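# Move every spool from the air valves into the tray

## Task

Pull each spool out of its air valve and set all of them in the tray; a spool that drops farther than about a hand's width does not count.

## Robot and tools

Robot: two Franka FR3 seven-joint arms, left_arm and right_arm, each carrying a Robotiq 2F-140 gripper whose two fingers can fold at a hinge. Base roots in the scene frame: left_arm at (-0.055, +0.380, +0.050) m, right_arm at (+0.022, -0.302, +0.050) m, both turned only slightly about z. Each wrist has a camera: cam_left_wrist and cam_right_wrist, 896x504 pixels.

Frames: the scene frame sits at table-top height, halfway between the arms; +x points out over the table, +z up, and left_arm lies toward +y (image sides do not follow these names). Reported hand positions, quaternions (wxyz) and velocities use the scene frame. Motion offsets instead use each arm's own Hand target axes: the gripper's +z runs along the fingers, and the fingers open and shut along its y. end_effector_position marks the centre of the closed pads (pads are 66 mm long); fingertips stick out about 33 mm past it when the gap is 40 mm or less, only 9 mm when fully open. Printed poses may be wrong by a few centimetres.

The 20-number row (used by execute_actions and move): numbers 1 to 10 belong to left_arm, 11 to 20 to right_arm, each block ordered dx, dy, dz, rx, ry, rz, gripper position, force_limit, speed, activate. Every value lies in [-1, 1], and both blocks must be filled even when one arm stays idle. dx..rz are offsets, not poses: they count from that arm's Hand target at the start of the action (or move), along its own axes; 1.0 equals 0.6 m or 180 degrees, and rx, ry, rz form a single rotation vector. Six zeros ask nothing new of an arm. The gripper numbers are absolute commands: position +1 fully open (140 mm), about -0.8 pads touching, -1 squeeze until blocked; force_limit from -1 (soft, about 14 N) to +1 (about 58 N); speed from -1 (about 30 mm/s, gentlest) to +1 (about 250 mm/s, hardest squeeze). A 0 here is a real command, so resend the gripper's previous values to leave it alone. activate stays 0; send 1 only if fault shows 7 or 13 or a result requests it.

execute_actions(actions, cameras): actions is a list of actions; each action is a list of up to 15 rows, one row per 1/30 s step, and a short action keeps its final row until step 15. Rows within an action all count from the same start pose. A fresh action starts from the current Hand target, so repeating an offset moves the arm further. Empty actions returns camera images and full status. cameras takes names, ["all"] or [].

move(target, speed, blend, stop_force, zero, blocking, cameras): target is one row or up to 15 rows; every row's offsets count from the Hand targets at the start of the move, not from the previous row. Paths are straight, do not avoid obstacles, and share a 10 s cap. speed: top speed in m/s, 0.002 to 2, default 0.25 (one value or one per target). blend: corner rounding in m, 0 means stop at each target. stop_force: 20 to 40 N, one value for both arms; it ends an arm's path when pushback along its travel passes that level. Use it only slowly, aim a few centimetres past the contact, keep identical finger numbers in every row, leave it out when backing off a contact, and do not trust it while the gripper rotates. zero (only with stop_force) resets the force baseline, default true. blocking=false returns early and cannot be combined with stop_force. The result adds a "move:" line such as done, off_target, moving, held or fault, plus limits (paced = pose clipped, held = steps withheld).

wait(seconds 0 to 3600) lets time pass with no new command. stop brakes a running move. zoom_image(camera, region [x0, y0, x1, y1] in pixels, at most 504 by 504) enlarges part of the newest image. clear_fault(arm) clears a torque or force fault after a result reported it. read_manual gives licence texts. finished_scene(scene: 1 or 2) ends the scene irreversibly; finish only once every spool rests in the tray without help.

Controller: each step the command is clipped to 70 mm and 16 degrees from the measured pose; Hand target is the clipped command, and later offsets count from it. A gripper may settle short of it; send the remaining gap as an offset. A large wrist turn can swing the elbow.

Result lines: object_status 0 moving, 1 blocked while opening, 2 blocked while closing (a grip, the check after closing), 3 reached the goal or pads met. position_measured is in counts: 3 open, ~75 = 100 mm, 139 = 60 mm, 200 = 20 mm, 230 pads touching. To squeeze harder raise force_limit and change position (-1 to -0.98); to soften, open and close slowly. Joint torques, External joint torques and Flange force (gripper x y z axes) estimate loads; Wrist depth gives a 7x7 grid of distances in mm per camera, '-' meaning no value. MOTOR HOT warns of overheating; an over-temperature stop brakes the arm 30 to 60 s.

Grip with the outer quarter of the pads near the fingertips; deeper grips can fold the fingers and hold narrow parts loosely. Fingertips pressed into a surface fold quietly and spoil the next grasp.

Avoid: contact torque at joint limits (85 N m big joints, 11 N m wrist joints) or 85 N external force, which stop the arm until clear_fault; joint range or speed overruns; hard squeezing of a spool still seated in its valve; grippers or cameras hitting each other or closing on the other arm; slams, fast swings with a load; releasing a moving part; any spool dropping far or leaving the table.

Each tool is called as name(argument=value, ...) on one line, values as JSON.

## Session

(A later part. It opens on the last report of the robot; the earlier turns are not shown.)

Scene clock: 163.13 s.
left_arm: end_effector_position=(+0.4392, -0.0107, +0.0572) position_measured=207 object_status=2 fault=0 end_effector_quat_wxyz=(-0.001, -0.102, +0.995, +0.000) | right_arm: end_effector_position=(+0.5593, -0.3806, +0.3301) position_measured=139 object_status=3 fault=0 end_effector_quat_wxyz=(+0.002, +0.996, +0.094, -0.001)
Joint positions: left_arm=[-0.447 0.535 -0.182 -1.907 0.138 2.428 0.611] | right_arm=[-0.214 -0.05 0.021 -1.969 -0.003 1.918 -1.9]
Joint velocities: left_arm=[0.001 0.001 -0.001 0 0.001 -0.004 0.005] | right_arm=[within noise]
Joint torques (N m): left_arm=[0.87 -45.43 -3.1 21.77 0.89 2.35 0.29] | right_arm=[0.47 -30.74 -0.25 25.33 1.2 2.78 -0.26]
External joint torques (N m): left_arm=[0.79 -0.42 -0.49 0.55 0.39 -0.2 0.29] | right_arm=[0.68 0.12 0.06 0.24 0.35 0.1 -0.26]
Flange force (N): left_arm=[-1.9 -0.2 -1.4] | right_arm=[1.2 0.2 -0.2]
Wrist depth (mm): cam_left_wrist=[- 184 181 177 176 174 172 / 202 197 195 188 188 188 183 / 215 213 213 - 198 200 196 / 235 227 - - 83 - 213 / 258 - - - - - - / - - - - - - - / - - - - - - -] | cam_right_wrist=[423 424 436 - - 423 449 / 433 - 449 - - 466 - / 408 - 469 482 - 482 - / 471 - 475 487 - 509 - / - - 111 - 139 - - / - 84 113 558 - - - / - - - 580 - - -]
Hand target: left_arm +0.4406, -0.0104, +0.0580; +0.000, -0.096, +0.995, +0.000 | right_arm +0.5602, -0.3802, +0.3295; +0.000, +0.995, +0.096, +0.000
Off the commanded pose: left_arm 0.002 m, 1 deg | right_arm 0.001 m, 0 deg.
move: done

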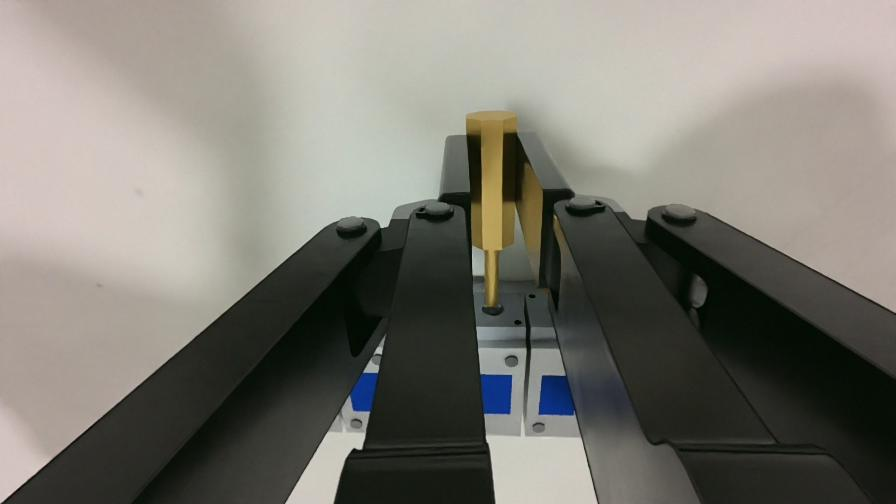

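move(target=[[0,0.001,0,0,0,0,-0.98,0.5,-1,0,0,0,0,0,0,0,-0.08,-1,0,0],[-0.018,0.001,0,0,0,0,-0.98,0.5,-1,0,0,0,0,0,0,0,-0.08,-1,0,0]], speed=0.05, stop_force=22, cameras=["cam_left_wrist"])

zoom_image(camera="cam_left_wrist", region=[430, 230, 560, 360])

Scene clock: 166.93 s.
left_arm: end_effector_position=(+0.4400, -0.0107, +0.0546) position_measured=207 object_status=2 fault=0 end_effector_quat_wxyz=(-0.008, -0.097, +0.995, +0.004) | right_arm: end_effector_position=(+0.5593, -0.3806, +0.3301) position_measured=139 object_status=3 fault=0 end_effector_quat_wxyz=(+0.002, +0.996, +0.094, -0.001)
Joint positions: left_arm=[-0.441 0.552 -0.188 -1.883 0.138 2.404 0.625] | right_arm=[-0.214 -0.05 0.021 -1.969 -0.003 1.918 -1.9]
Joint torques (N m): left_arm=[4.3 -46.42 0.41 24.6 1.56 3.94 0.37] | right_arm=[0.53 -30.84 -0.31 25.26 1.19 2.77 -0.28]
External joint torques (N m): left_arm=[4.4 -0.95 3.35 3.37 1.05 1.43 0.37] | right_arm=[0.72 -0.07 -0.02 0.26 0.35 0.11 -0.28]
Flange force (N): left_arm=[-11.0 -1.7 1.3] | right_arm=[0.6 0.1 -0.3]
Wrist depth (mm): cam_left_wrist=[182 181 179 175 174 173 171 / 196 193 191 181 186 186 183 / 211 209 207 - 195 196 196 / 232 223 - - 83 - 210 / - - - - - - - / - - - - - - - / - - - - - - -] | cam_right_wrist=[431 - 448 437 - 454 - / 457 454 - 448 480 479 - / - 454 463 - - 489 - / 424 484 - - 478 - - / 484 - 111 - 140 519 - / - 84 113 523 - - 1429 / - - - 552 - - -]
Hand target: left_arm +0.4511, -0.0078, +0.0580; +0.000, -0.096, +0.995, +0.000 | right_arm +0.5602, -0.3802, +0.3295; +0.000, +0.995, +0.096, +0.000
Off the commanded pose: left_arm 0.012 m, 1 deg | right_arm 0.001 m, 0 deg.
move: off_target (left_arm)

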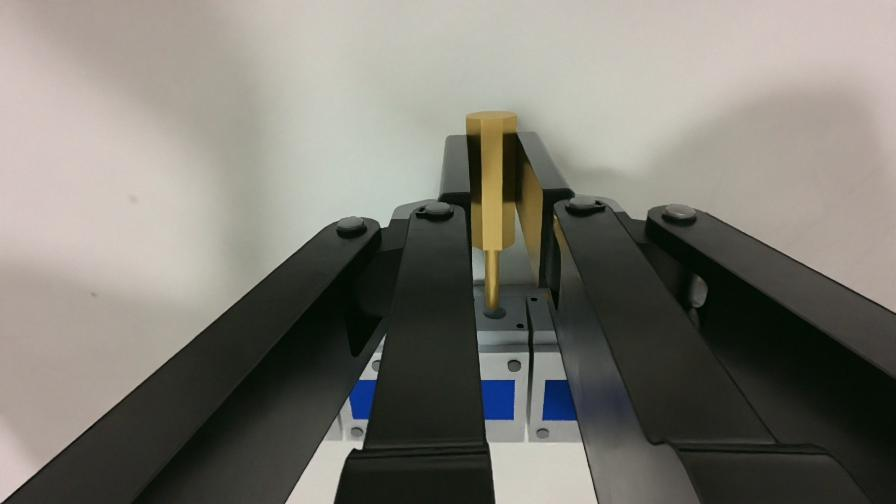

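Scaled by 3.877 from the camera's image (finer frame: 1280x720).

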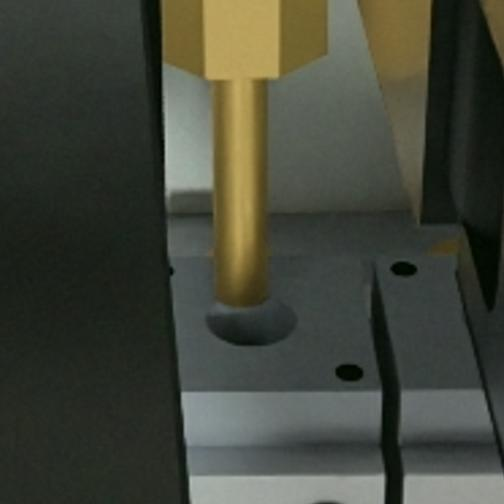

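move(target=[[0.03,0.0,0,0,0,0,-0.98,0.5,-1,0,0,0,0,0,0,0,-0.08,-1,0,0],[0.03,0.0,-0.006,0,0,0,-0.98,0.5,-1,0,0,0,0,0,0,0,-0.08,-1,0,0],[0.016,0.0,-0.006,0,0,0,-0.98,0.5,-1,0,0,0,0,0,0,0,-0.08,-1,0,0]], speed=0.1, cameras=["cam_left_wrist"])

zoom_image(camera="cam_left_wrist", region=[430, 230, 560, 360])

Scene clock: 171.03 s.
left_arm: end_effector_position=(+0.4404, -0.0097, +0.0608) position_measured=207 object_status=2 fault=0 end_effector_quat_wxyz=(-0.001, -0.097, +0.995, +0.000) | right_arm: end_effector_position=(+0.5593, -0.3806, +0.3301) position_measured=139 object_status=3 fault=0 end_effector_quat_wxyz=(+0.002, +0.996, +0.094, -0.001)
Joint positions: left_arm=[-0.446 0.529 -0.183 -1.905 0.139 2.421 0.62] | right_arm=[-0.214 -0.05 0.021 -1.969 -0.003 1.918 -1.9]
Joint velocities: left_arm=[0.003 -0.001 -0.001 0.002 0.001 -0.004 0] | right_arm=[within noise]
Joint torques (N m): left_arm=[0.63 -45.45 -3.09 21.93 0.53 2.4 0.12] | right_arm=[0.49 -30.78 -0.32 25.29 1.18 2.78 -0.27]
External joint torques (N m): left_arm=[0.75 -0.74 -0.36 0.78 0.02 -0.13 0.12] | right_arm=[0.71 -0.07 0 0.3 0.34 0.11 -0.27]
Flange force (N): left_arm=[-1.7 -0.3 -1.9] | right_arm=[0.8 0.1 -0.4]
Wrist depth (mm): cam_left_wrist=[189 187 183 180 177 177 175 / 204 199 200 192 - 189 188 / 220 219 210 205 200 204 200 / 237 232 - - 83 - 215 / 260 - - - - - - / - - - - - - - / - - - - - - -] | cam_right_wrist=[418 415 427 434 443 - - / 427 - - - - - - / 393 469 - - - - 495 / 441 - - - 509 - 515 / 479 - 111 - 140 - 531 / - 84 113 - - - 554 / - - - 552 - - -]
Hand target: left_arm +0.4416, -0.0096, +0.0616; +0.000, -0.096, +0.995, +0.000 | right_arm +0.5602, -0.3802, +0.3295; +0.000, +0.995, +0.096, +0.000
Off the commanded pose: left_arm 0.001 m, 0 deg | right_arm 0.001 m, 0 deg.
move: done

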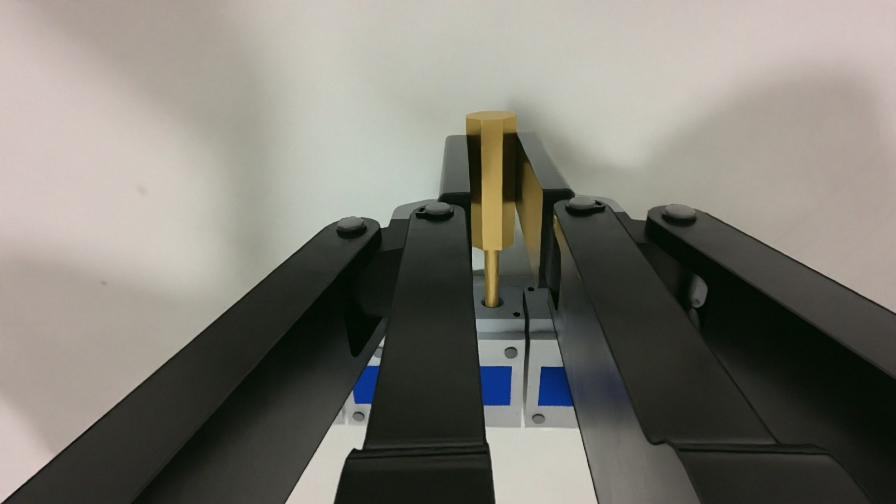

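Scaled by 3.877 from the camera's image (finer frame: 1280x720).

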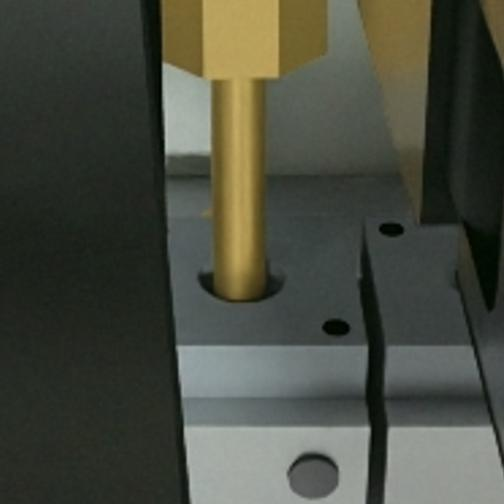

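move(target=[-0.018,0.0003,0,0,0,0,-0.98,0.5,-1,0,0,0,0,0,0,0,-0.08,-1,0,0], speed=0.05, cameras=["cam_left_wrist"])

zoom_image(camera="cam_left_wrist", region=[430, 230, 560, 360])

Scene clock: 173.90 s.
left_arm: end_effector_position=(+0.4497, -0.0080, +0.0604) position_measured=207 object_status=2 fault=0 end_effector_quat_wxyz=(-0.002, -0.100, +0.995, +0.000) | right_arm: end_effector_position=(+0.5593, -0.3806, +0.3301) position_measured=139 object_status=3 fault=0 end_effector_quat_wxyz=(+0.002, +0.996, +0.094, -0.001)
Joint positions: left_arm=[-0.435 0.547 -0.183 -1.876 0.139 2.407 0.628] | right_arm=[-0.214 -0.05 0.021 -1.969 -0.003 1.918 -1.9]
Joint velocities: left_arm=[0.001 0.001 -0.001 0.002 -0.001 -0.004 0.006] | right_arm=[within noise]
Joint torques (N m): left_arm=[1.33 -46.18 -3.04 22.5 0.7 2.45 0.39] | right_arm=[0.46 -30.73 -0.26 25.24 1.18 2.8 -0.26]
External joint torques (N m): left_arm=[1.36 -0.59 -0.28 1.05 0.19 -0.1 0.39] | right_arm=[0.76 0.04 0.13 0.23 0.34 0.14 -0.26]
Flange force (N): left_arm=[-3.6 -0.5 -1.7] | right_arm=[0.9 0.0 -0.1]
Wrist depth (mm): cam_left_wrist=[184 186 184 180 178 177 175 / 205 199 198 192 191 188 186 / 218 217 213 205 200 204 201 / 238 233 - - 83 - 213 / - - - - - - - / - - - - - - - / - - - - - - -] | cam_right_wrist=[- 434 437 - - 441 - / 424 - 453 - 462 464 478 / 411 468 - 432 492 - - / 468 477 - 476 491 - 499 / - - 145 498 139 - - / - 84 - - - - - / - - - 572 - - -]
Hand target: left_arm +0.4522, -0.0073, +0.0616; +0.000, -0.096, +0.995, +0.000 | right_arm +0.5602, -0.3802, +0.3295; +0.000, +0.995, +0.096, +0.000
Off the commanded pose: left_arm 0.003 m, 0 deg | right_arm 0.001 m, 0 deg.
move: done

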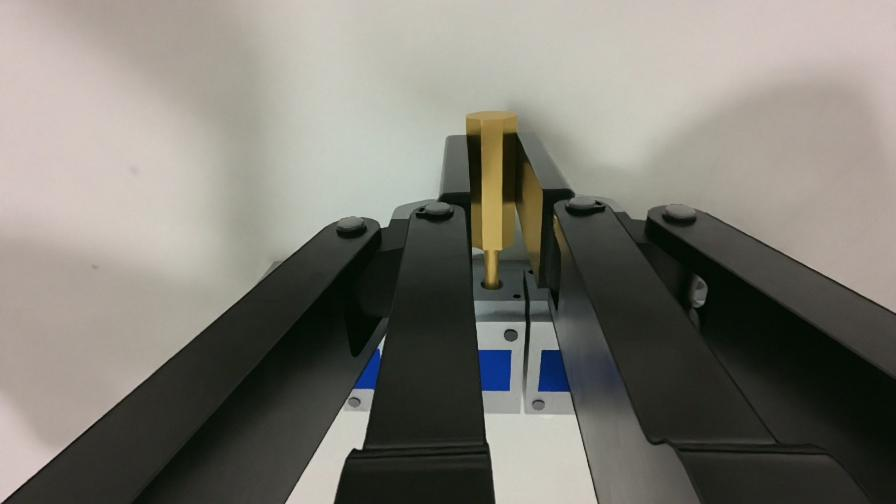

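Scaled by 3.877 from the camera's image (finer frame: 1280x720).

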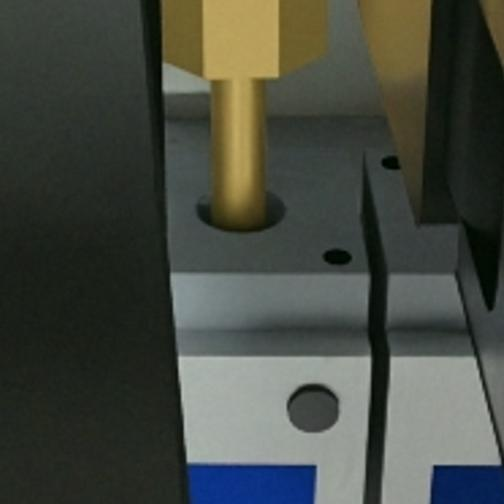

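move(target=[-0.046,0,-0.006,0,0,0,-0.98,0.5,-1,0,0,0,0,0,0,0,-0.08,-1,0,0], speed=0.05, cameras=["all"])

zoom_image(camera="cam_right_wrist", region=[0, 60, 200, 260])

Scene clock: 176.90 s.
left_arm: end_effector_position=(+0.4706, -0.0042, +0.0610) position_measured=207 object_status=2 fault=0 end_effector_quat_wxyz=(-0.007, -0.099, +0.995, +0.002) | right_arm: end_effector_position=(+0.5593, -0.3806, +0.3301) position_measured=139 object_status=3 fault=0 end_effector_quat_wxyz=(+0.002, +0.996, +0.094, -0.001)
Joint positions: left_arm=[-0.411 0.591 -0.187 -1.796 0.139 2.359 0.659] | right_arm=[-0.214 -0.05 0.021 -1.969 -0.003 1.918 -1.9]
Joint velocities: left_arm=[-0.002 0.001 0.001 0.001 0.001 -0.001 0.006] | right_arm=[within noise]
Joint torques (N m): left_arm=[3.32 -49 -1.15 24.64 1.55 3.34 0.34] | right_arm=[0.47 -30.82 -0.24 25.31 1.18 2.78 -0.26]
External joint torques (N m): left_arm=[3.56 -2.12 2.04 2.95 1.02 0.83 0.34] | right_arm=[0.56 0.03 -0.06 0.21 0.33 0.1 -0.26]
Flange force (N): left_arm=[-7.6 0.0 -2.2] | right_arm=[0.7 0.3 -0.2]
Wrist depth (mm): cam_left_wrist=[192 187 184 180 180 181 175 / 203 200 198 193 194 190 189 / 218 217 - - 201 205 200 / 241 234 - - 83 - 211 / 253 - - - - - - / - - - - - - - / - - - - - - -] | cam_right_wrist=[- - 439 - - - - / - 448 - - - - 473 / 408 - - 486 - 515 503 / - 502 483 - - 503 - / 497 485 146 - 139 512 528 / 503 84 - - - - - / - - - - - - -]
Hand target: left_arm +0.4793, -0.0021, +0.0652; +0.000, -0.096, +0.995, +0.000 | right_arm +0.5602, -0.3802, +0.3295; +0.000, +0.995, +0.096, +0.000
Off the commanded pose: left_arm 0.010 m, 1 deg | right_arm 0.001 m, 0 deg.
move: off_target (left_arm)

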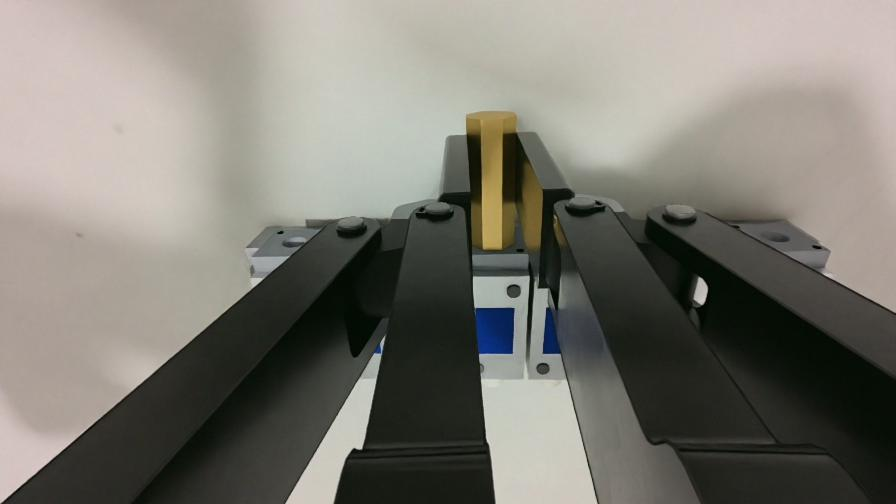

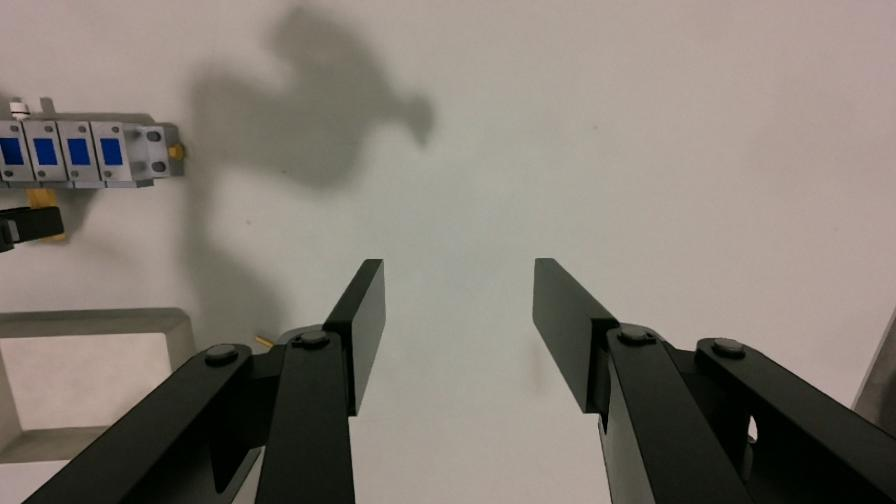

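Scaled by 2.520 from the camera's image (finer frame: 1280x720).

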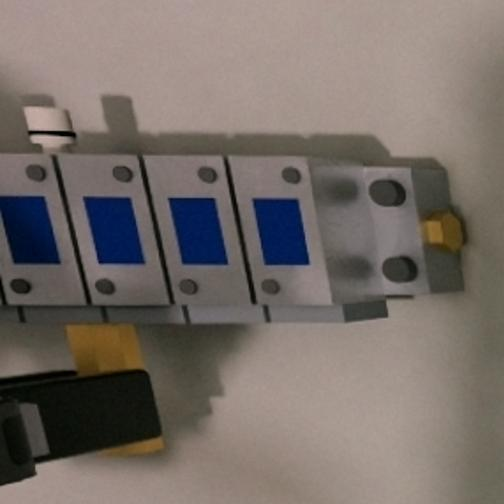

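move(target=[[0.09,0,0.0065,0,0,0,-0.98,0.5,-1,0,0,0,0,0,0,0,-0.08,-1,0,0],[0.09,-0.0464,0.0065,0,0,0,-0.98,0.5,-1,0,0,0,0,0,0,0,-0.08,-1,0,0],[0.0675,-0.0464,0.0065,0,0,0,-0.98,0.5,-1,0,0,0,0,0,0,0,-0.08,-1,0,0]], speed=0.12, cameras=["cam_left_wrist"])

zoom_image(camera="cam_left_wrist", region=[430, 230, 560, 360])

Scene clock: 182.73 s.
left_arm: end_effector_position=(+0.4443, -0.0366, +0.0604) position_measured=207 object_status=2 fault=0 end_effector_quat_wxyz=(+0.000, -0.099, +0.995, +0.001) | right_arm: end_effector_position=(+0.5593, -0.3806, +0.3301) position_measured=139 object_status=3 fault=0 end_effector_quat_wxyz=(+0.002, +0.996, +0.094, -0.001)
Joint positions: left_arm=[-0.487 0.58 -0.174 -1.818 0.14 2.385 0.59] | right_arm=[-0.214 -0.05 0.021 -1.969 -0.003 1.918 -1.9]
Joint velocities: left_arm=[0 0 -0.003 -0.002 -0.001 -0.003 0] | right_arm=[within noise]
Joint torques (N m): left_arm=[0.93 -47.3 -3.09 22.41 0.55 2.38 0.25] | right_arm=[0.56 -30.82 -0.24 25.3 1.17 2.78 -0.28]
External joint torques (N m): left_arm=[0.7 -0.62 -0.56 0.7 0.03 -0.17 0.26] | right_arm=[0.7 -0.17 0 0.37 0.32 0.12 -0.28]
Flange force (N): left_arm=[-1.9 -0.4 -1.8] | right_arm=[0.7 0.1 -0.5]
Wrist depth (mm): cam_left_wrist=[189 187 184 180 179 175 175 / 203 200 199 192 191 189 187 / 219 216 213 - 200 203 200 / 242 233 - - 83 - - / 263 - - - - - - / - - - - - - - / - - - - - - -] | cam_right_wrist=[- - - - - 458 - / 390 440 461 453 473 465 - / 391 456 466 474 484 - 507 / 396 - 478 506 510 498 509 / - 485 111 - 140 - - / - 84 - 539 - - - / - - - - - - -]
Hand target: left_arm +0.4449, -0.0371, +0.0613; +0.000, -0.096, +0.995, +0.000 | right_arm +0.5602, -0.3802, +0.3295; +0.000, +0.995, +0.096, +0.000
Off the commanded pose: left_arm 0.001 m, 0 deg | right_arm 0.001 m, 0 deg.
move: done

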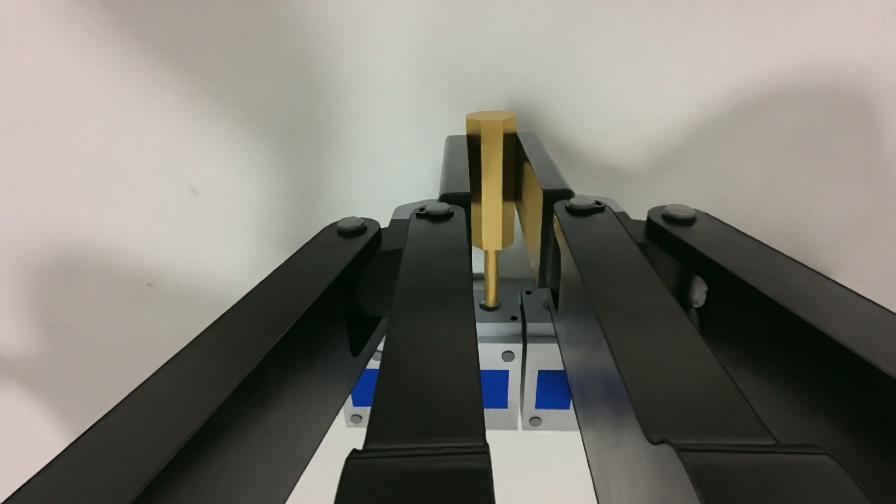

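Scaled by 3.877 from the camera's image (finer frame: 1280x720).

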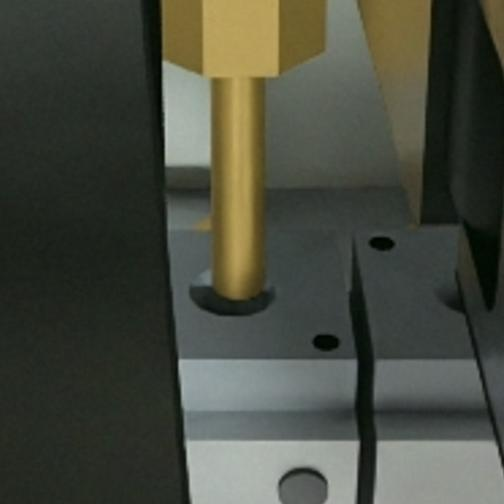

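move(target=[[-0.024,-0.0012,0,0,0,0,-0.98,0.5,-1,0,0,0,0,0,0,0,-0.08,-1,0,0],[-0.0675,-0.0012,-0.0065,0,0,0,-0.98,0.5,-1,0,0,0,0,0,0,0,-0.08,-1,0,0],[0.022,-0.0012,0,0,0,0,-0.98,0.5,-1,0,0,0,0,0,0,0,-0.08,-1,0,0],[0.022,-0.0475,0,0,0,0,-0.98,0.5,-1,0,0,0,0,0,0,0,-0.08,-1,0,0],[0,-0.0475,0,0,0,0,-0.98,0.5,-1,0,0,0,0,0,0,0,-0.08,-1,0,0]], speed=[0.06,0.06,0.12,0.12,0.1], cameras=["all"])

zoom_image(camera="cam_left_wrist", region=[430, 230, 560, 360])

Scene clock: 188.87 s.
left_arm: end_effector_position=(+0.4497, -0.0645, +0.0603) position_measured=207 object_status=2 fault=0 end_effector_quat_wxyz=(+0.000, -0.099, +0.995, +0.001) | right_arm: end_effector_position=(+0.5593, -0.3806, +0.3301) position_measured=139 object_status=3 fault=0 end_effector_quat_wxyz=(+0.002, +0.996, +0.094, -0.001)
Joint positions: left_arm=[-0.523 0.639 -0.171 -1.714 0.143 2.34 0.565] | right_arm=[-0.214 -0.05 0.021 -1.969 -0.003 1.918 -1.9]
Joint velocities: left_arm=[0.001 -0.001 -0.001 0 0.001 -0.004 -0.002] | right_arm=[within noise]
Joint torques (N m): left_arm=[0.96 -49.27 -3.63 23.02 0.58 2.42 0.26] | right_arm=[0.53 -30.82 -0.21 25.31 1.17 2.79 -0.24]
External joint torques (N m): left_arm=[0.78 -0.72 -0.9 0.9 0.03 -0.13 0.26] | right_arm=[0.8 -0.02 0.16 0.26 0.32 0.11 -0.25]
Flange force (N): left_arm=[-2.3 -1.0 -1.9] | right_arm=[0.9 -0.1 -0.3]
Wrist depth (mm): cam_left_wrist=[189 186 185 180 180 178 173 / 204 202 197 191 192 190 190 / 217 216 218 - 201 205 202 / 244 - - - 83 - 216 / 260 - - - - - - / - - - - - - - / - - - - - - -] | cam_right_wrist=[- 427 439 439 448 443 443 / 396 437 448 436 - 471 - / 406 485 479 - - 489 - / 422 473 485 - 497 - 504 / 353 494 145 491 140 - 525 / - 84 - - - - 1420 / - - - - - - -]
Hand target: left_arm +0.4503, -0.0651, +0.0613; +0.000, -0.096, +0.995, +0.000 | right_arm +0.5602, -0.3802, +0.3295; +0.000, +0.995, +0.096, +0.000
Off the commanded pose: left_arm 0.001 m, 0 deg | right_arm 0.001 m, 0 deg.
move: done

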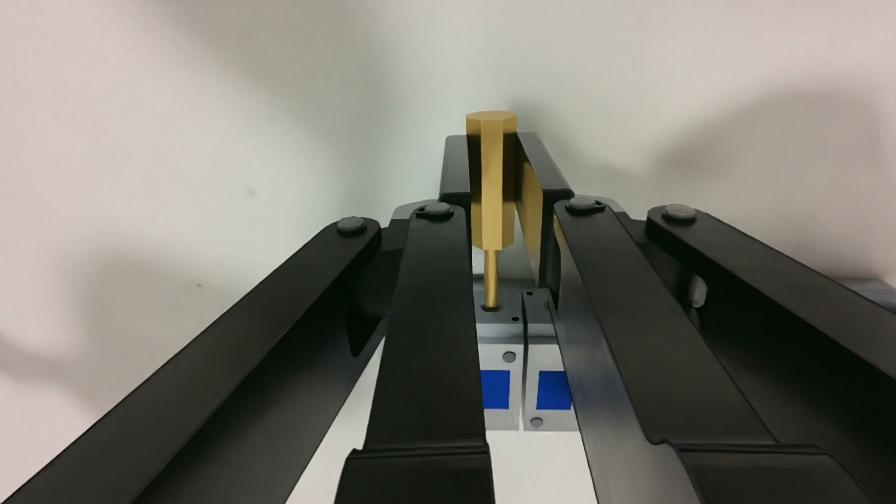

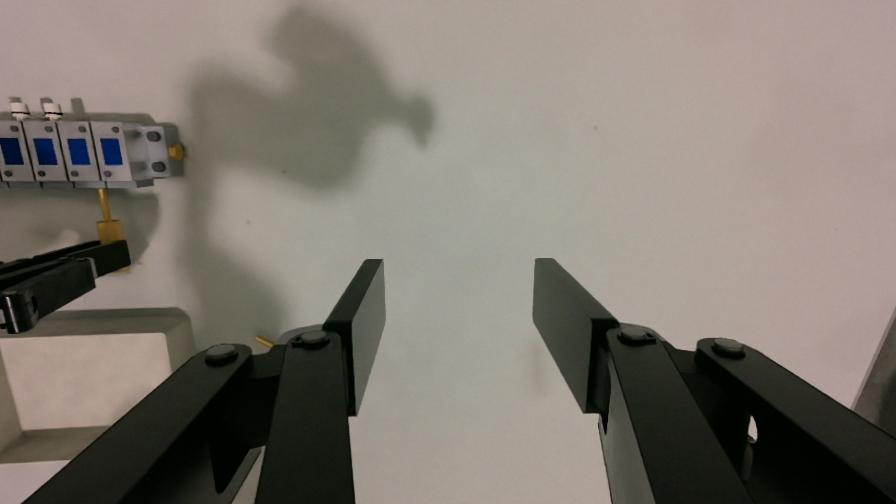

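Scaled by 3.877 from the camera's image (finer frame: 1280x720).

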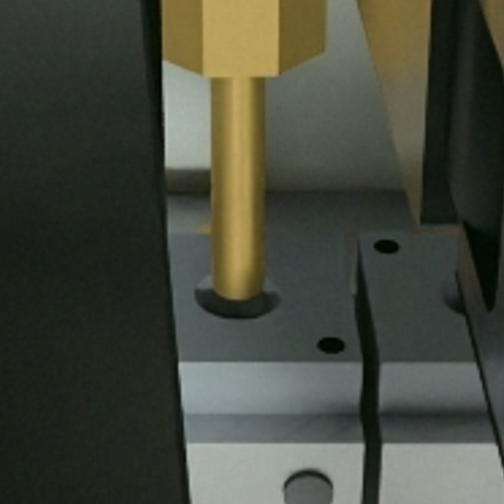

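move(target=[[-0.024,0,0,0,0,0,-0.98,0.5,-1,0,0,0,0,0,0,0,-0.08,-1,0,0],[-0.0675,0,-0.0065,0,0,0,-0.98,0.5,-1,0,0,0,0,0,0,0,-0.08,-1,0,0],[0.022,0,0,0,0,0,-0.98,0.5,-1,0,0,0,0,0,0,0,-0.08,-1,0,0],[0.022,-0.0464,0,0,0,0,-0.98,0.5,-1,0,0,0,0,0,0,0,-0.08,-1,0,0],[0,-0.0464,0,0,0,0,-0.98,0.5,-1,0,0,0,0,0,0,0,-0.08,-1,0,0]], speed=[0.06,0.06,0.12,0.12,0.1], cameras=["all"])

zoom_image(camera="cam_left_wrist", region=[430, 230, 560, 360])

Scene clock: 195.57 s.
left_arm: end_effector_position=(+0.4551, -0.0919, +0.0602) position_measured=207 object_status=2 fault=0 end_effector_quat_wxyz=(+0.000, -0.099, +0.995, +0.001) | right_arm: end_effector_position=(+0.5593, -0.3806, +0.3301) position_measured=139 object_status=3 fault=0 end_effector_quat_wxyz=(+0.002, +0.996, +0.094, -0.001)
Joint positions: left_arm=[-0.557 0.702 -0.168 -1.603 0.145 2.291 0.543] | right_arm=[-0.214 -0.05 0.021 -1.969 -0.003 1.918 -1.9]
Joint velocities: left_arm=[-0.001 0 -0.002 0 0 -0.004 -0.002] | right_arm=[within noise]
Joint torques (N m): left_arm=[0.92 -51.29 -3.92 23.39 0.63 2.43 0.24] | right_arm=[0.54 -30.82 -0.22 25.3 1.18 2.78 -0.23]
External joint torques (N m): left_arm=[0.97 -0.81 -0.89 0.84 0.06 -0.12 0.24] | right_arm=[0.79 -0.14 0.13 0.31 0.34 0.11 -0.23]
Flange force (N): left_arm=[-2.2 -0.5 -1.9] | right_arm=[0.7 -0.2 -0.4]
Wrist depth (mm): cam_left_wrist=[192 186 182 181 179 177 175 / 203 202 201 192 192 191 186 / - 213 210 - 202 204 203 / - 235 - - 83 - 216 / 262 - - - - - - / - - - - - - - / - - - - - - -] | cam_right_wrist=[425 435 - 439 - - - / 400 - - 454 - - 473 / - 462 463 471 - 485 - / 343 475 484 - 490 - - / 303 - 111 - 140 - - / 516 84 - 532 - - - / - - - 584 - - -]
Hand target: left_arm +0.4557, -0.0924, +0.0613; +0.000, -0.096, +0.995, +0.000 | right_arm +0.5602, -0.3802, +0.3295; +0.000, +0.995, +0.096, +0.000
Off the commanded pose: left_arm 0.001 m, 0 deg | right_arm 0.001 m, 0 deg.
move: done

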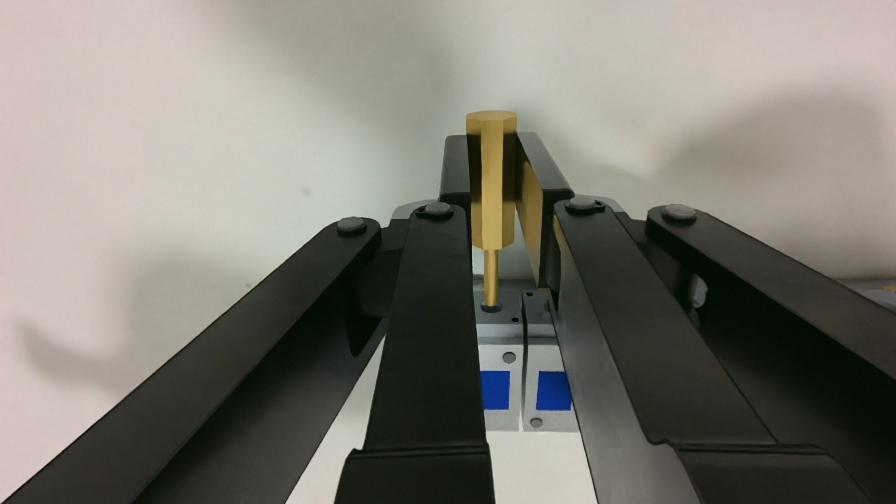

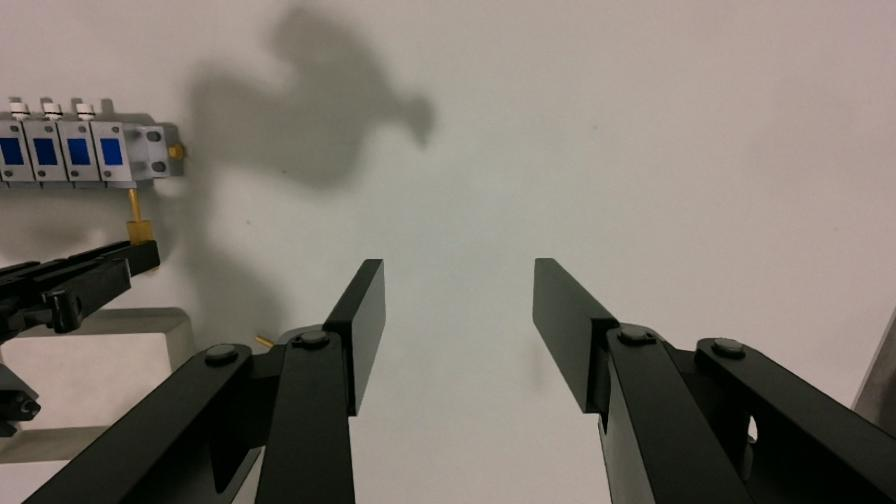

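Scaled by 3.877 from the camera's image (finer frame: 1280x720).

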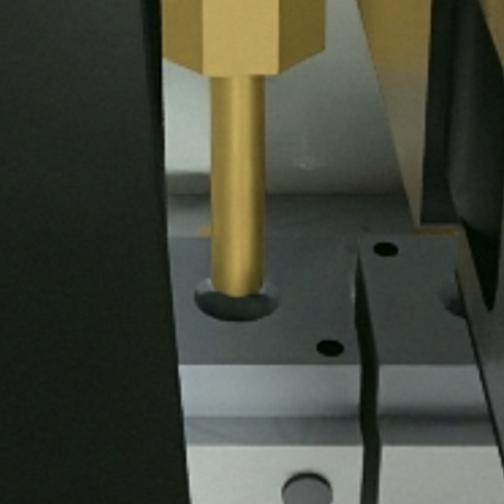

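move(target=[[-0.024,0,0,0,0,0,-0.98,0.5,-1,0,0,0,0,0,0,0,-0.08,-1,0,0],[-0.0675,0,-0.0065,0,0,0,-0.98,0.5,-1,0,0,0,0,0,0,0,-0.08,-1,0,0],[0.03,0,0,0,0,0,-0.98,0.5,-1,0,0,0,0,0,0,0,-0.08,-1,0,0],[0.04,0.1,-0.15,0,0,0,-0.98,0.5,-1,0,0,0,0,0,0,0,-0.08,-1,0,0],[0.10,0.62,-0.25,0,0,0,-0.98,0.5,-1,0,0,0,0,0,0,0,-0.08,-1,0,0]], cameras=["cam_left_wrist"], speed=[0.06,0.06,0.12,0.2,0.3], blend=[0,0,0.005,0.05,0])

Scene clock: 203.07 s.
left_arm: end_effector_position=(+0.3256, +0.2605, +0.2109) position_measured=207 object_status=2 fault=0 end_effector_quat_wxyz=(-0.001, -0.102, +0.995, -0.001) | right_arm: end_effector_position=(+0.5593, -0.3806, +0.3301) position_measured=139 object_status=3 fault=0 end_effector_quat_wxyz=(+0.002, +0.996, +0.094, -0.001)
Joint positions: left_arm=[-0.307 -0.376 0.052 -2.626 0.022 2.249 1.047] | right_arm=[-0.214 -0.05 0.021 -1.969 -0.003 1.918 -1.9]
Joint velocities: left_arm=[0 -0.001 -0.001 -0.001 0 0 0.006] | right_arm=[within noise]
Joint torques (N m): left_arm=[-0.19 -18.55 -0.74 23.33 0.97 2.35 0.28] | right_arm=[0.47 -30.81 -0.24 25.27 1.17 2.79 -0.26]
External joint torques (N m): left_arm=[-0.05 -1.39 0.25 0.23 0.36 -0.16 0.28] | right_arm=[0.76 -0.03 0.15 0.24 0.33 0.12 -0.26]
Flange force (N): left_arm=[2.9 2.9 -3.1] | right_arm=[0.7 -0.1 -0.2]
Wrist depth (mm): cam_left_wrist=[- 298 - 308 313 306 - / 347 346 339 335 - 324 321 / 366 - - - 344 - 342 / - - - - 83 - 384 / - - - - - - - / - - - - - - - / - - - - - - -] | cam_right_wrist=[434 - - - 450 - 436 / 404 447 459 - - 467 482 / - - - 461 479 489 495 / 472 - 480 473 490 481 509 / 473 488 111 - 139 - 518 / - 84 - - - - - / - - - 548 - - -]
Hand target: left_arm +0.3255, +0.2611, +0.2115; +0.000, -0.096, +0.995, +0.000 | right_arm +0.5602, -0.3802, +0.3295; +0.000, +0.995, +0.096, +0.000
Off the commanded pose: left_arm 0.001 m, 1 deg | right_arm 0.001 m, 0 deg.
move: done

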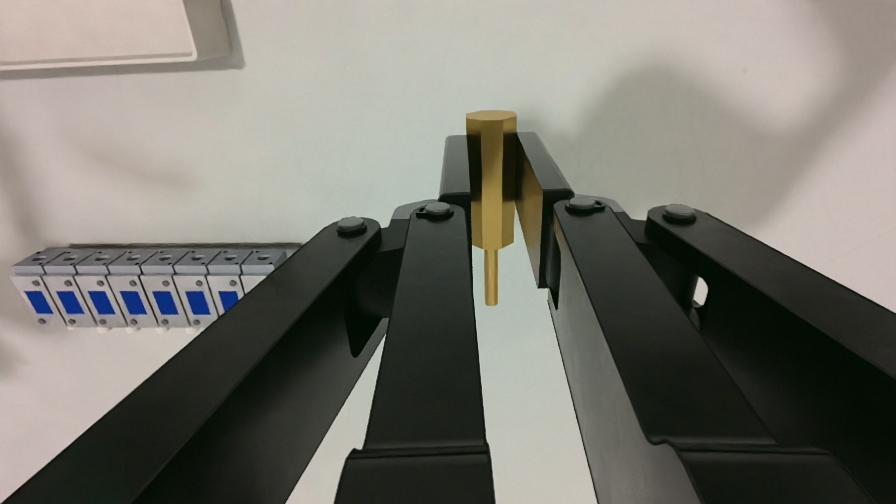

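move(target=[0,0,0,0,0,0,-0.98,0.5,-1,0,0.155,-0.666,0.266,0,0,0,-0.54,-1,0,0], speed=0.35, cameras=["cam_right_wrist"])

Scene clock: 207.47 s.
left_arm: end_effector_position=(+0.3256, +0.2605, +0.2109) position_measured=207 object_status=2 fault=0 end_effector_quat_wxyz=(-0.001, -0.101, +0.995, -0.001) | right_arm: end_effector_position=(+0.5759, +0.0301, +0.1715) position_measured=197 object_status=3 fault=0 end_effector_quat_wxyz=(+0.000, +0.995, +0.101, +0.002)
Joint positions: left_arm=[-0.307 -0.376 0.052 -2.626 0.022 2.249 1.05] | right_arm=[0.286 0.397 0.227 -1.797 -0.108 2.186 -1.164]
Joint velocities: left_arm=[within noise] | right_arm=[0.001 0 0 0 0 0 0.006]
Joint torques (N m): left_arm=[0.2 -18.53 -0.99 23.32 0.86 2.36 0.29] | right_arm=[0.64 -43.68 2.32 24.1 0.66 2.28 0.14]
External joint torques (N m): left_arm=[0.28 -1.4 -0.08 0.3 0.25 -0.14 0.29] | right_arm=[1.41 -0.34 -0.33 0.39 -0.02 -0.4 0.14]
Flange force (N): left_arm=[2.9 2.7 -3.2] | right_arm=[1.5 -2.4 -1.3]
Wrist depth (mm): cam_left_wrist=[- 315 313 312 313 - 302 / 344 350 341 - - 321 310 / - - - - 345 350 344 / - - - - 83 - 376 / - - - - - - - / - - - - - - - / - - - - - - -] | cam_right_wrist=[289 288 292 296 299 303 303 / - 300 303 305 307 - 317 / - 310 312 324 320 324 329 / - - 322 323 331 - 338 / 333 - 272 127 279 347 358 / 341 - - 351 - 83 364 / - - - - - - -]
Hand target: left_arm +0.3255, +0.2611, +0.2115; +0.000, -0.096, +0.995, +0.000 | right_arm +0.5752, +0.0298, +0.1699; +0.000, +0.995, +0.096, +0.000
Off the commanded pose: left_arm 0.001 m, 1 deg | right_arm 0.002 m, 1 deg.
move: done

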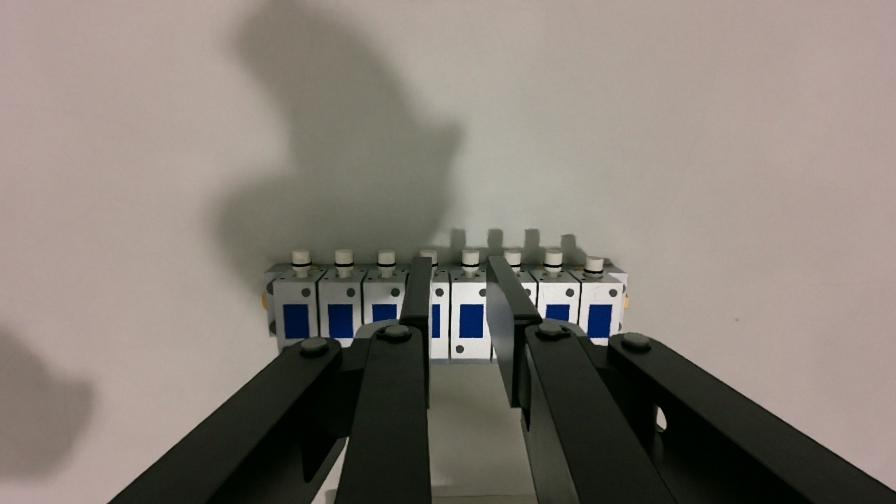

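zoom_image(camera="cam_right_wrist", region=[440, 200, 640, 360])

Scaled by 2.520 from the camera's image (finer frame: 1280x720).

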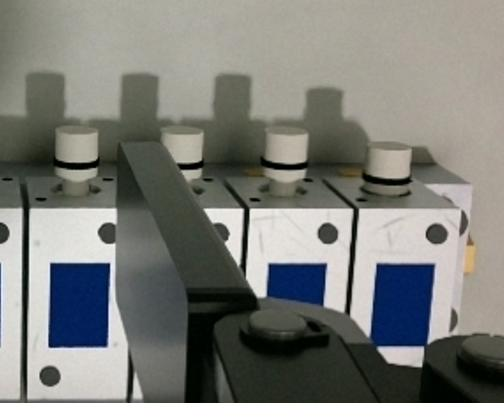

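move(target=[[0,0,0.25,0,0,0,-0.98,0.5,-1,0,0,0.165,0.03,0,0,0,-0.54,-1,0,0],[0,0,0.2975,0,0,0,-0.98,0.5,-1,0,0,0.165,0.161,0,0,0,-0.54,-1,0,0],[0,0,0.2975,0,0,0,-0.3,0.5,-1,0,0,0.165,0.161,0,0,0,-0.54,-1,0,0],[0,0,0,0,0,0,-0.3,0.5,-1,0,0,0.165,0.161,0,0,0,-0.54,-1,0,0]], speed=[0.2,0.08,0.1,0.25], cameras=["all"])

zoom_image(camera="cam_right_wrist", region=[350, 200, 600, 450])

Scene clock: 219.47 s.
left_arm: end_effector_position=(+0.3257, +0.2607, +0.2108) position_measured=167 object_status=3 fault=0 end_effector_quat_wxyz=(+0.000, -0.093, +0.996, -0.001) | right_arm: end_effector_position=(+0.5939, -0.0674, +0.0740) position_measured=197 object_status=3 fault=0 end_effector_quat_wxyz=(+0.000, +0.995, +0.099, +0.000)
Joint positions: left_arm=[-0.295 -0.377 0.04 -2.628 0.017 2.251 1.068] | right_arm=[0.149 0.477 0.199 -1.954 -0.137 2.417 -1.29]
Joint velocities: left_arm=[-0.001 0.001 0 0.001 -0.001 -0.004 0] | right_arm=[within noise]
Joint torques (N m): left_arm=[0.96 -18 -1.51 23.08 0.64 2.25 -0.17] | right_arm=[0.61 -44.44 2.53 21.52 0.58 2.78 -0.01]
External joint torques (N m): left_arm=[1.02 -1.09 -0.72 0.22 0.04 -0.22 -0.17] | right_arm=[1.11 -1.17 -0.57 0.27 0 0.11 -0.01]
Flange force (N): left_arm=[2.9 1.3 -2.9] | right_arm=[-1.6 -1.0 -1.5]
Wrist depth (mm): cam_left_wrist=[- - 319 - 310 301 300 / - - 335 325 331 - 317 / - - - 354 146 353 348 / 388 - - - 124 - - / - - - - - - - / - - - - - - - / - - - - - - -] | cam_right_wrist=[199 - - 204 205 208 211 / 205 205 209 211 214 216 218 / 214 214 218 218 220 223 226 / 221 223 224 224 230 232 235 / 190 191 193 131 235 241 244 / 177 177 - 181 - 88 254 / - - - - - - -]
Hand target: left_arm +0.3255, +0.2611, +0.2115; +0.000, -0.096, +0.995, +0.000 | right_arm +0.5940, -0.0674, +0.0733; +0.000, +0.995, +0.096, +0.000
Off the commanded pose: left_arm 0.001 m, 0 deg | right_arm 0.001 m, 0 deg.
move: done; target 3's new numbers were sent with left_arm's hand 0.004 m and 0 deg from that target

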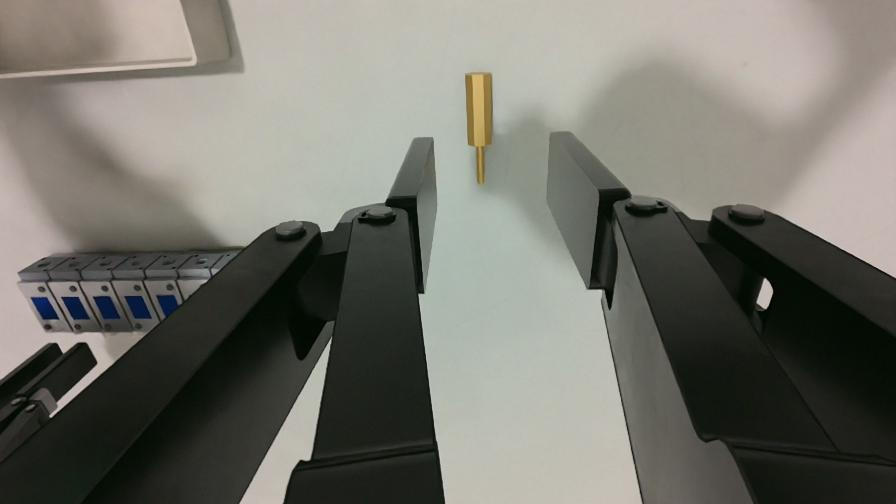

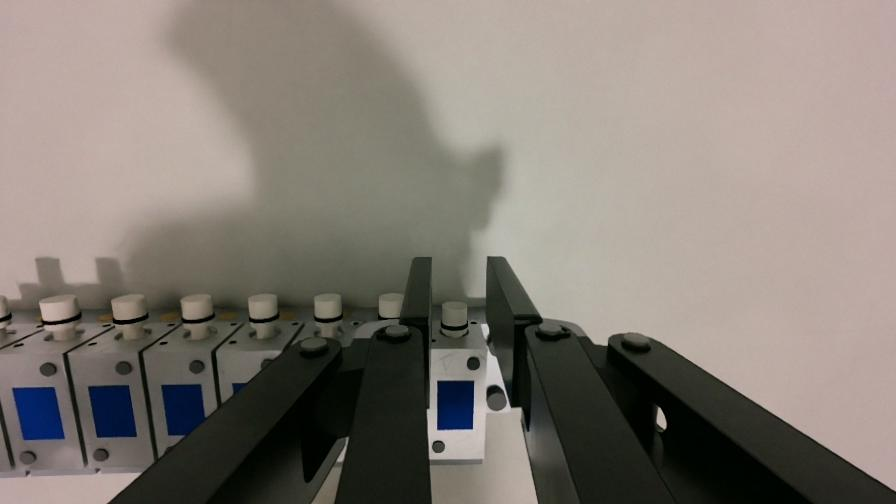

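Scaled by 2.016 from the camera's image (finer frame: 1280x720).

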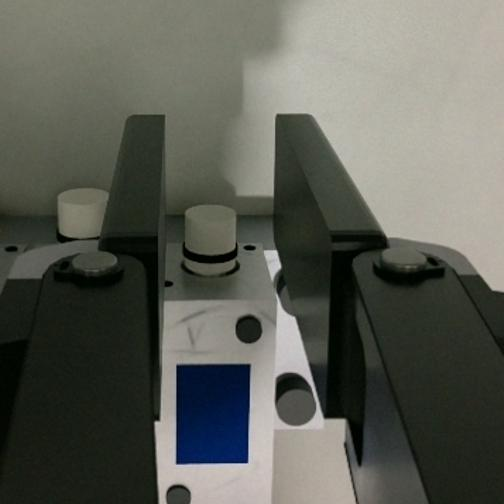

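move(target=[[0,0.1,0,0,0,0,-0.3,0.5,-1,0,-0.0115,-0.0043,0.0395,0,0,0,-0.54,-1,-0.8,0],[0,0.1,0,0,0,0,-0.3,0.5,-1,0,-0.0115,-0.0043,0.0395,0,0,0,-1,-0.5,-1,0],[0,0.2,0,0,0,0,-0.3,0.5,-1,0,0.0885,-0.0043,0.0395,0,0,0,-1,-0.5,-1,0],[0,0.25,0,0,0,0,-0.3,0.5,-1,0,0.0885,-0.0043,-0.0995,0,0,0,-1,-0.5,-1,0]], speed=[0.08,0.06,0.07,0.2], blend=[0,0,0.01,0], cameras=["cam_right_wrist"])

Scene clock: 230.60 s.
left_arm: end_effector_position=(+0.2978, +0.4079, +0.2119) position_measured=167 object_status=3 fault=0 end_effector_quat_wxyz=(+0.000, -0.102, +0.995, -0.001) | right_arm: end_effector_position=(+0.6479, -0.0546, +0.1357) position_measured=214 object_status=2 fault=0 end_effector_quat_wxyz=(+0.000, +0.996, +0.093, +0.003)
Joint positions: left_arm=[-0.165 -0.557 0.3 -2.751 0.193 2.206 1.296] | right_arm=[0.158 0.52 0.196 -1.7 -0.124 2.215 -1.304]
Joint velocities: left_arm=[-0.001 -0.001 0.001 0.001 0 -0.001 0.005] | right_arm=[0 0.001 0.001 -0.001 0 -0.003 -0.001]
Joint torques (N m): left_arm=[-0.21 -11.33 -4.14 22.74 1 2.2 0.33] | right_arm=[-0.09 -47.19 3.47 23.19 0.67 2.33 -0.33]
External joint torques (N m): left_arm=[-0.06 -0.99 0.05 -0.17 0.37 -0.26 0.33] | right_arm=[0.43 -0.42 0.15 -0.24 -0.01 -0.36 -0.33]
Flange force (N): left_arm=[4.2 1.9 -2.2] | right_arm=[-1.5 0.3 -1.2]
Wrist depth (mm): cam_left_wrist=[320 318 320 316 305 308 304 / - 342 326 331 326 326 324 / 375 - - - 122 - - / 366 - - 392 - - - / - - - - - - - / - - - - - - - / - - - - - - -] | cam_right_wrist=[255 258 260 262 267 268 268 / 263 266 270 272 275 277 283 / 274 273 282 282 285 286 288 / 282 285 288 290 295 300 303 / 290 295 295 127 298 310 318 / 298 - - - - 320 329 / - - - - - - 338]
Hand target: left_arm +0.2968, +0.4083, +0.2116; +0.000, -0.096, +0.995, +0.000 | right_arm +0.6457, -0.0547, +0.1329; +0.000, +0.995, +0.096, +0.000
Off the commanded pose: left_arm 0.001 m, 1 deg | right_arm 0.004 m, 1 deg.
move: off_target (right_arm)

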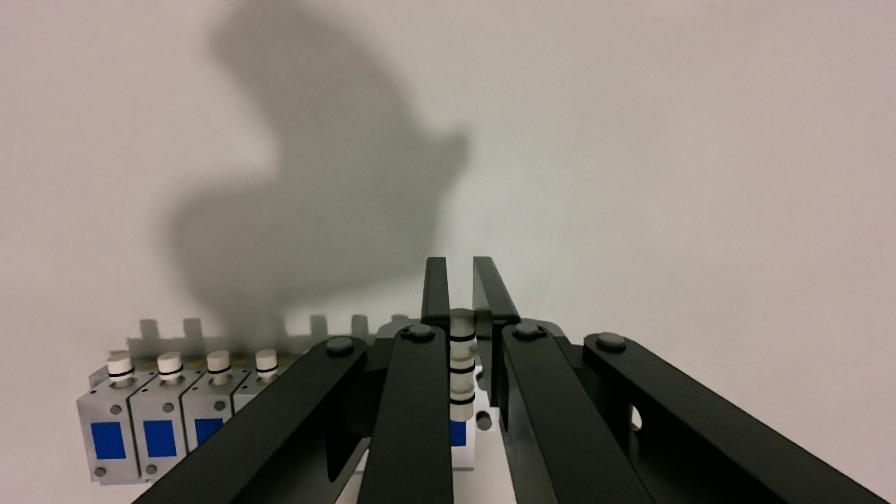

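move(target=[0,0,0,0,0,0,-0.3,0.5,-1,0,-0.5295,-0.0770,0,0,0,0,-1,-0.5,-1,0], speed=0.35, cameras=["cam_right_wrist"])

Scene clock: 234.07 s.
left_arm: end_effector_position=(+0.2978, +0.4079, +0.2119) position_measured=167 object_status=3 fault=0 end_effector_quat_wxyz=(+0.000, -0.101, +0.995, -0.001) | right_arm: end_effector_position=(+0.3248, -0.0707, +0.1325) position_measured=214 object_status=2 fault=0 end_effector_quat_wxyz=(+0.002, +0.995, +0.101, -0.002)
Joint positions: left_arm=[-0.165 -0.557 0.3 -2.751 0.193 2.206 1.298] | right_arm=[0.284 -0.274 0.342 -2.757 0.148 2.488 -1.228]
Joint velocities: left_arm=[within noise] | right_arm=[-0.002 -0.001 -0.001 -0.001 0.003 0.004 0.004]
Joint torques (N m): left_arm=[0.12 -11.3 -4.34 22.72 0.87 2.22 0.34] | right_arm=[0.52 -18.12 -2.49 20.26 0.89 2.84 0.07]
External joint torques (N m): left_arm=[0.27 -0.79 -0.13 -0.35 0.24 -0.28 0.35] | right_arm=[0.75 -0.9 0.14 -0.21 0.37 0.17 0.07]
Flange force (N): left_arm=[4.2 1.8 -1.8] | right_arm=[-4.8 0.5 -2.2]
Wrist depth (mm): cam_left_wrist=[- 315 315 305 303 305 298 / - 346 341 336 325 323 331 / 370 - - 359 146 - - / 364 - - - - - - / - - - - - - - / - - - - - - - / - - - - - - -] | cam_right_wrist=[250 252 254 255 255 260 262 / 260 260 262 264 266 270 269 / 267 267 270 271 274 271 280 / 276 275 - - 285 - 290 / - - - 120 - 300 303 / 299 - - - - 308 315 / 309 - - - - - 328]
Hand target: left_arm +0.2968, +0.4083, +0.2116; +0.000, -0.096, +0.995, +0.000 | right_arm +0.3250, -0.0700, +0.1331; +0.000, +0.995, +0.096, +0.000
Off the commanded pose: left_arm 0.001 m, 1 deg | right_arm 0.001 m, 1 deg.
move: done

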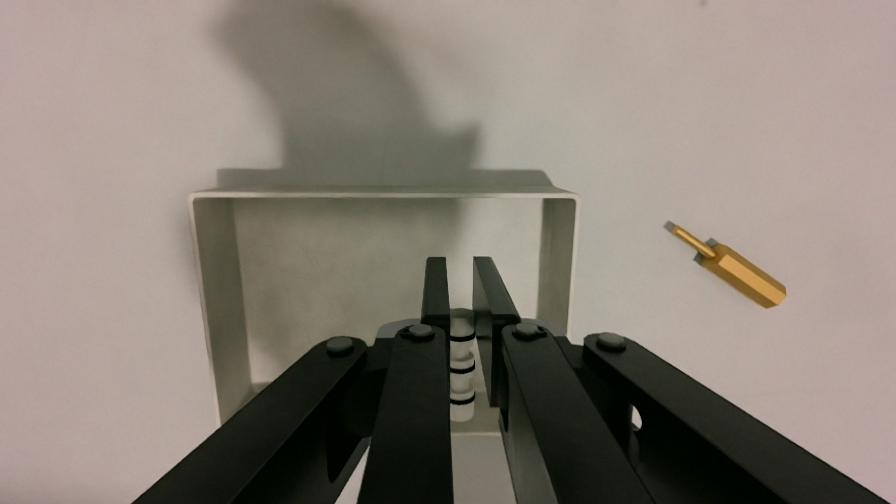

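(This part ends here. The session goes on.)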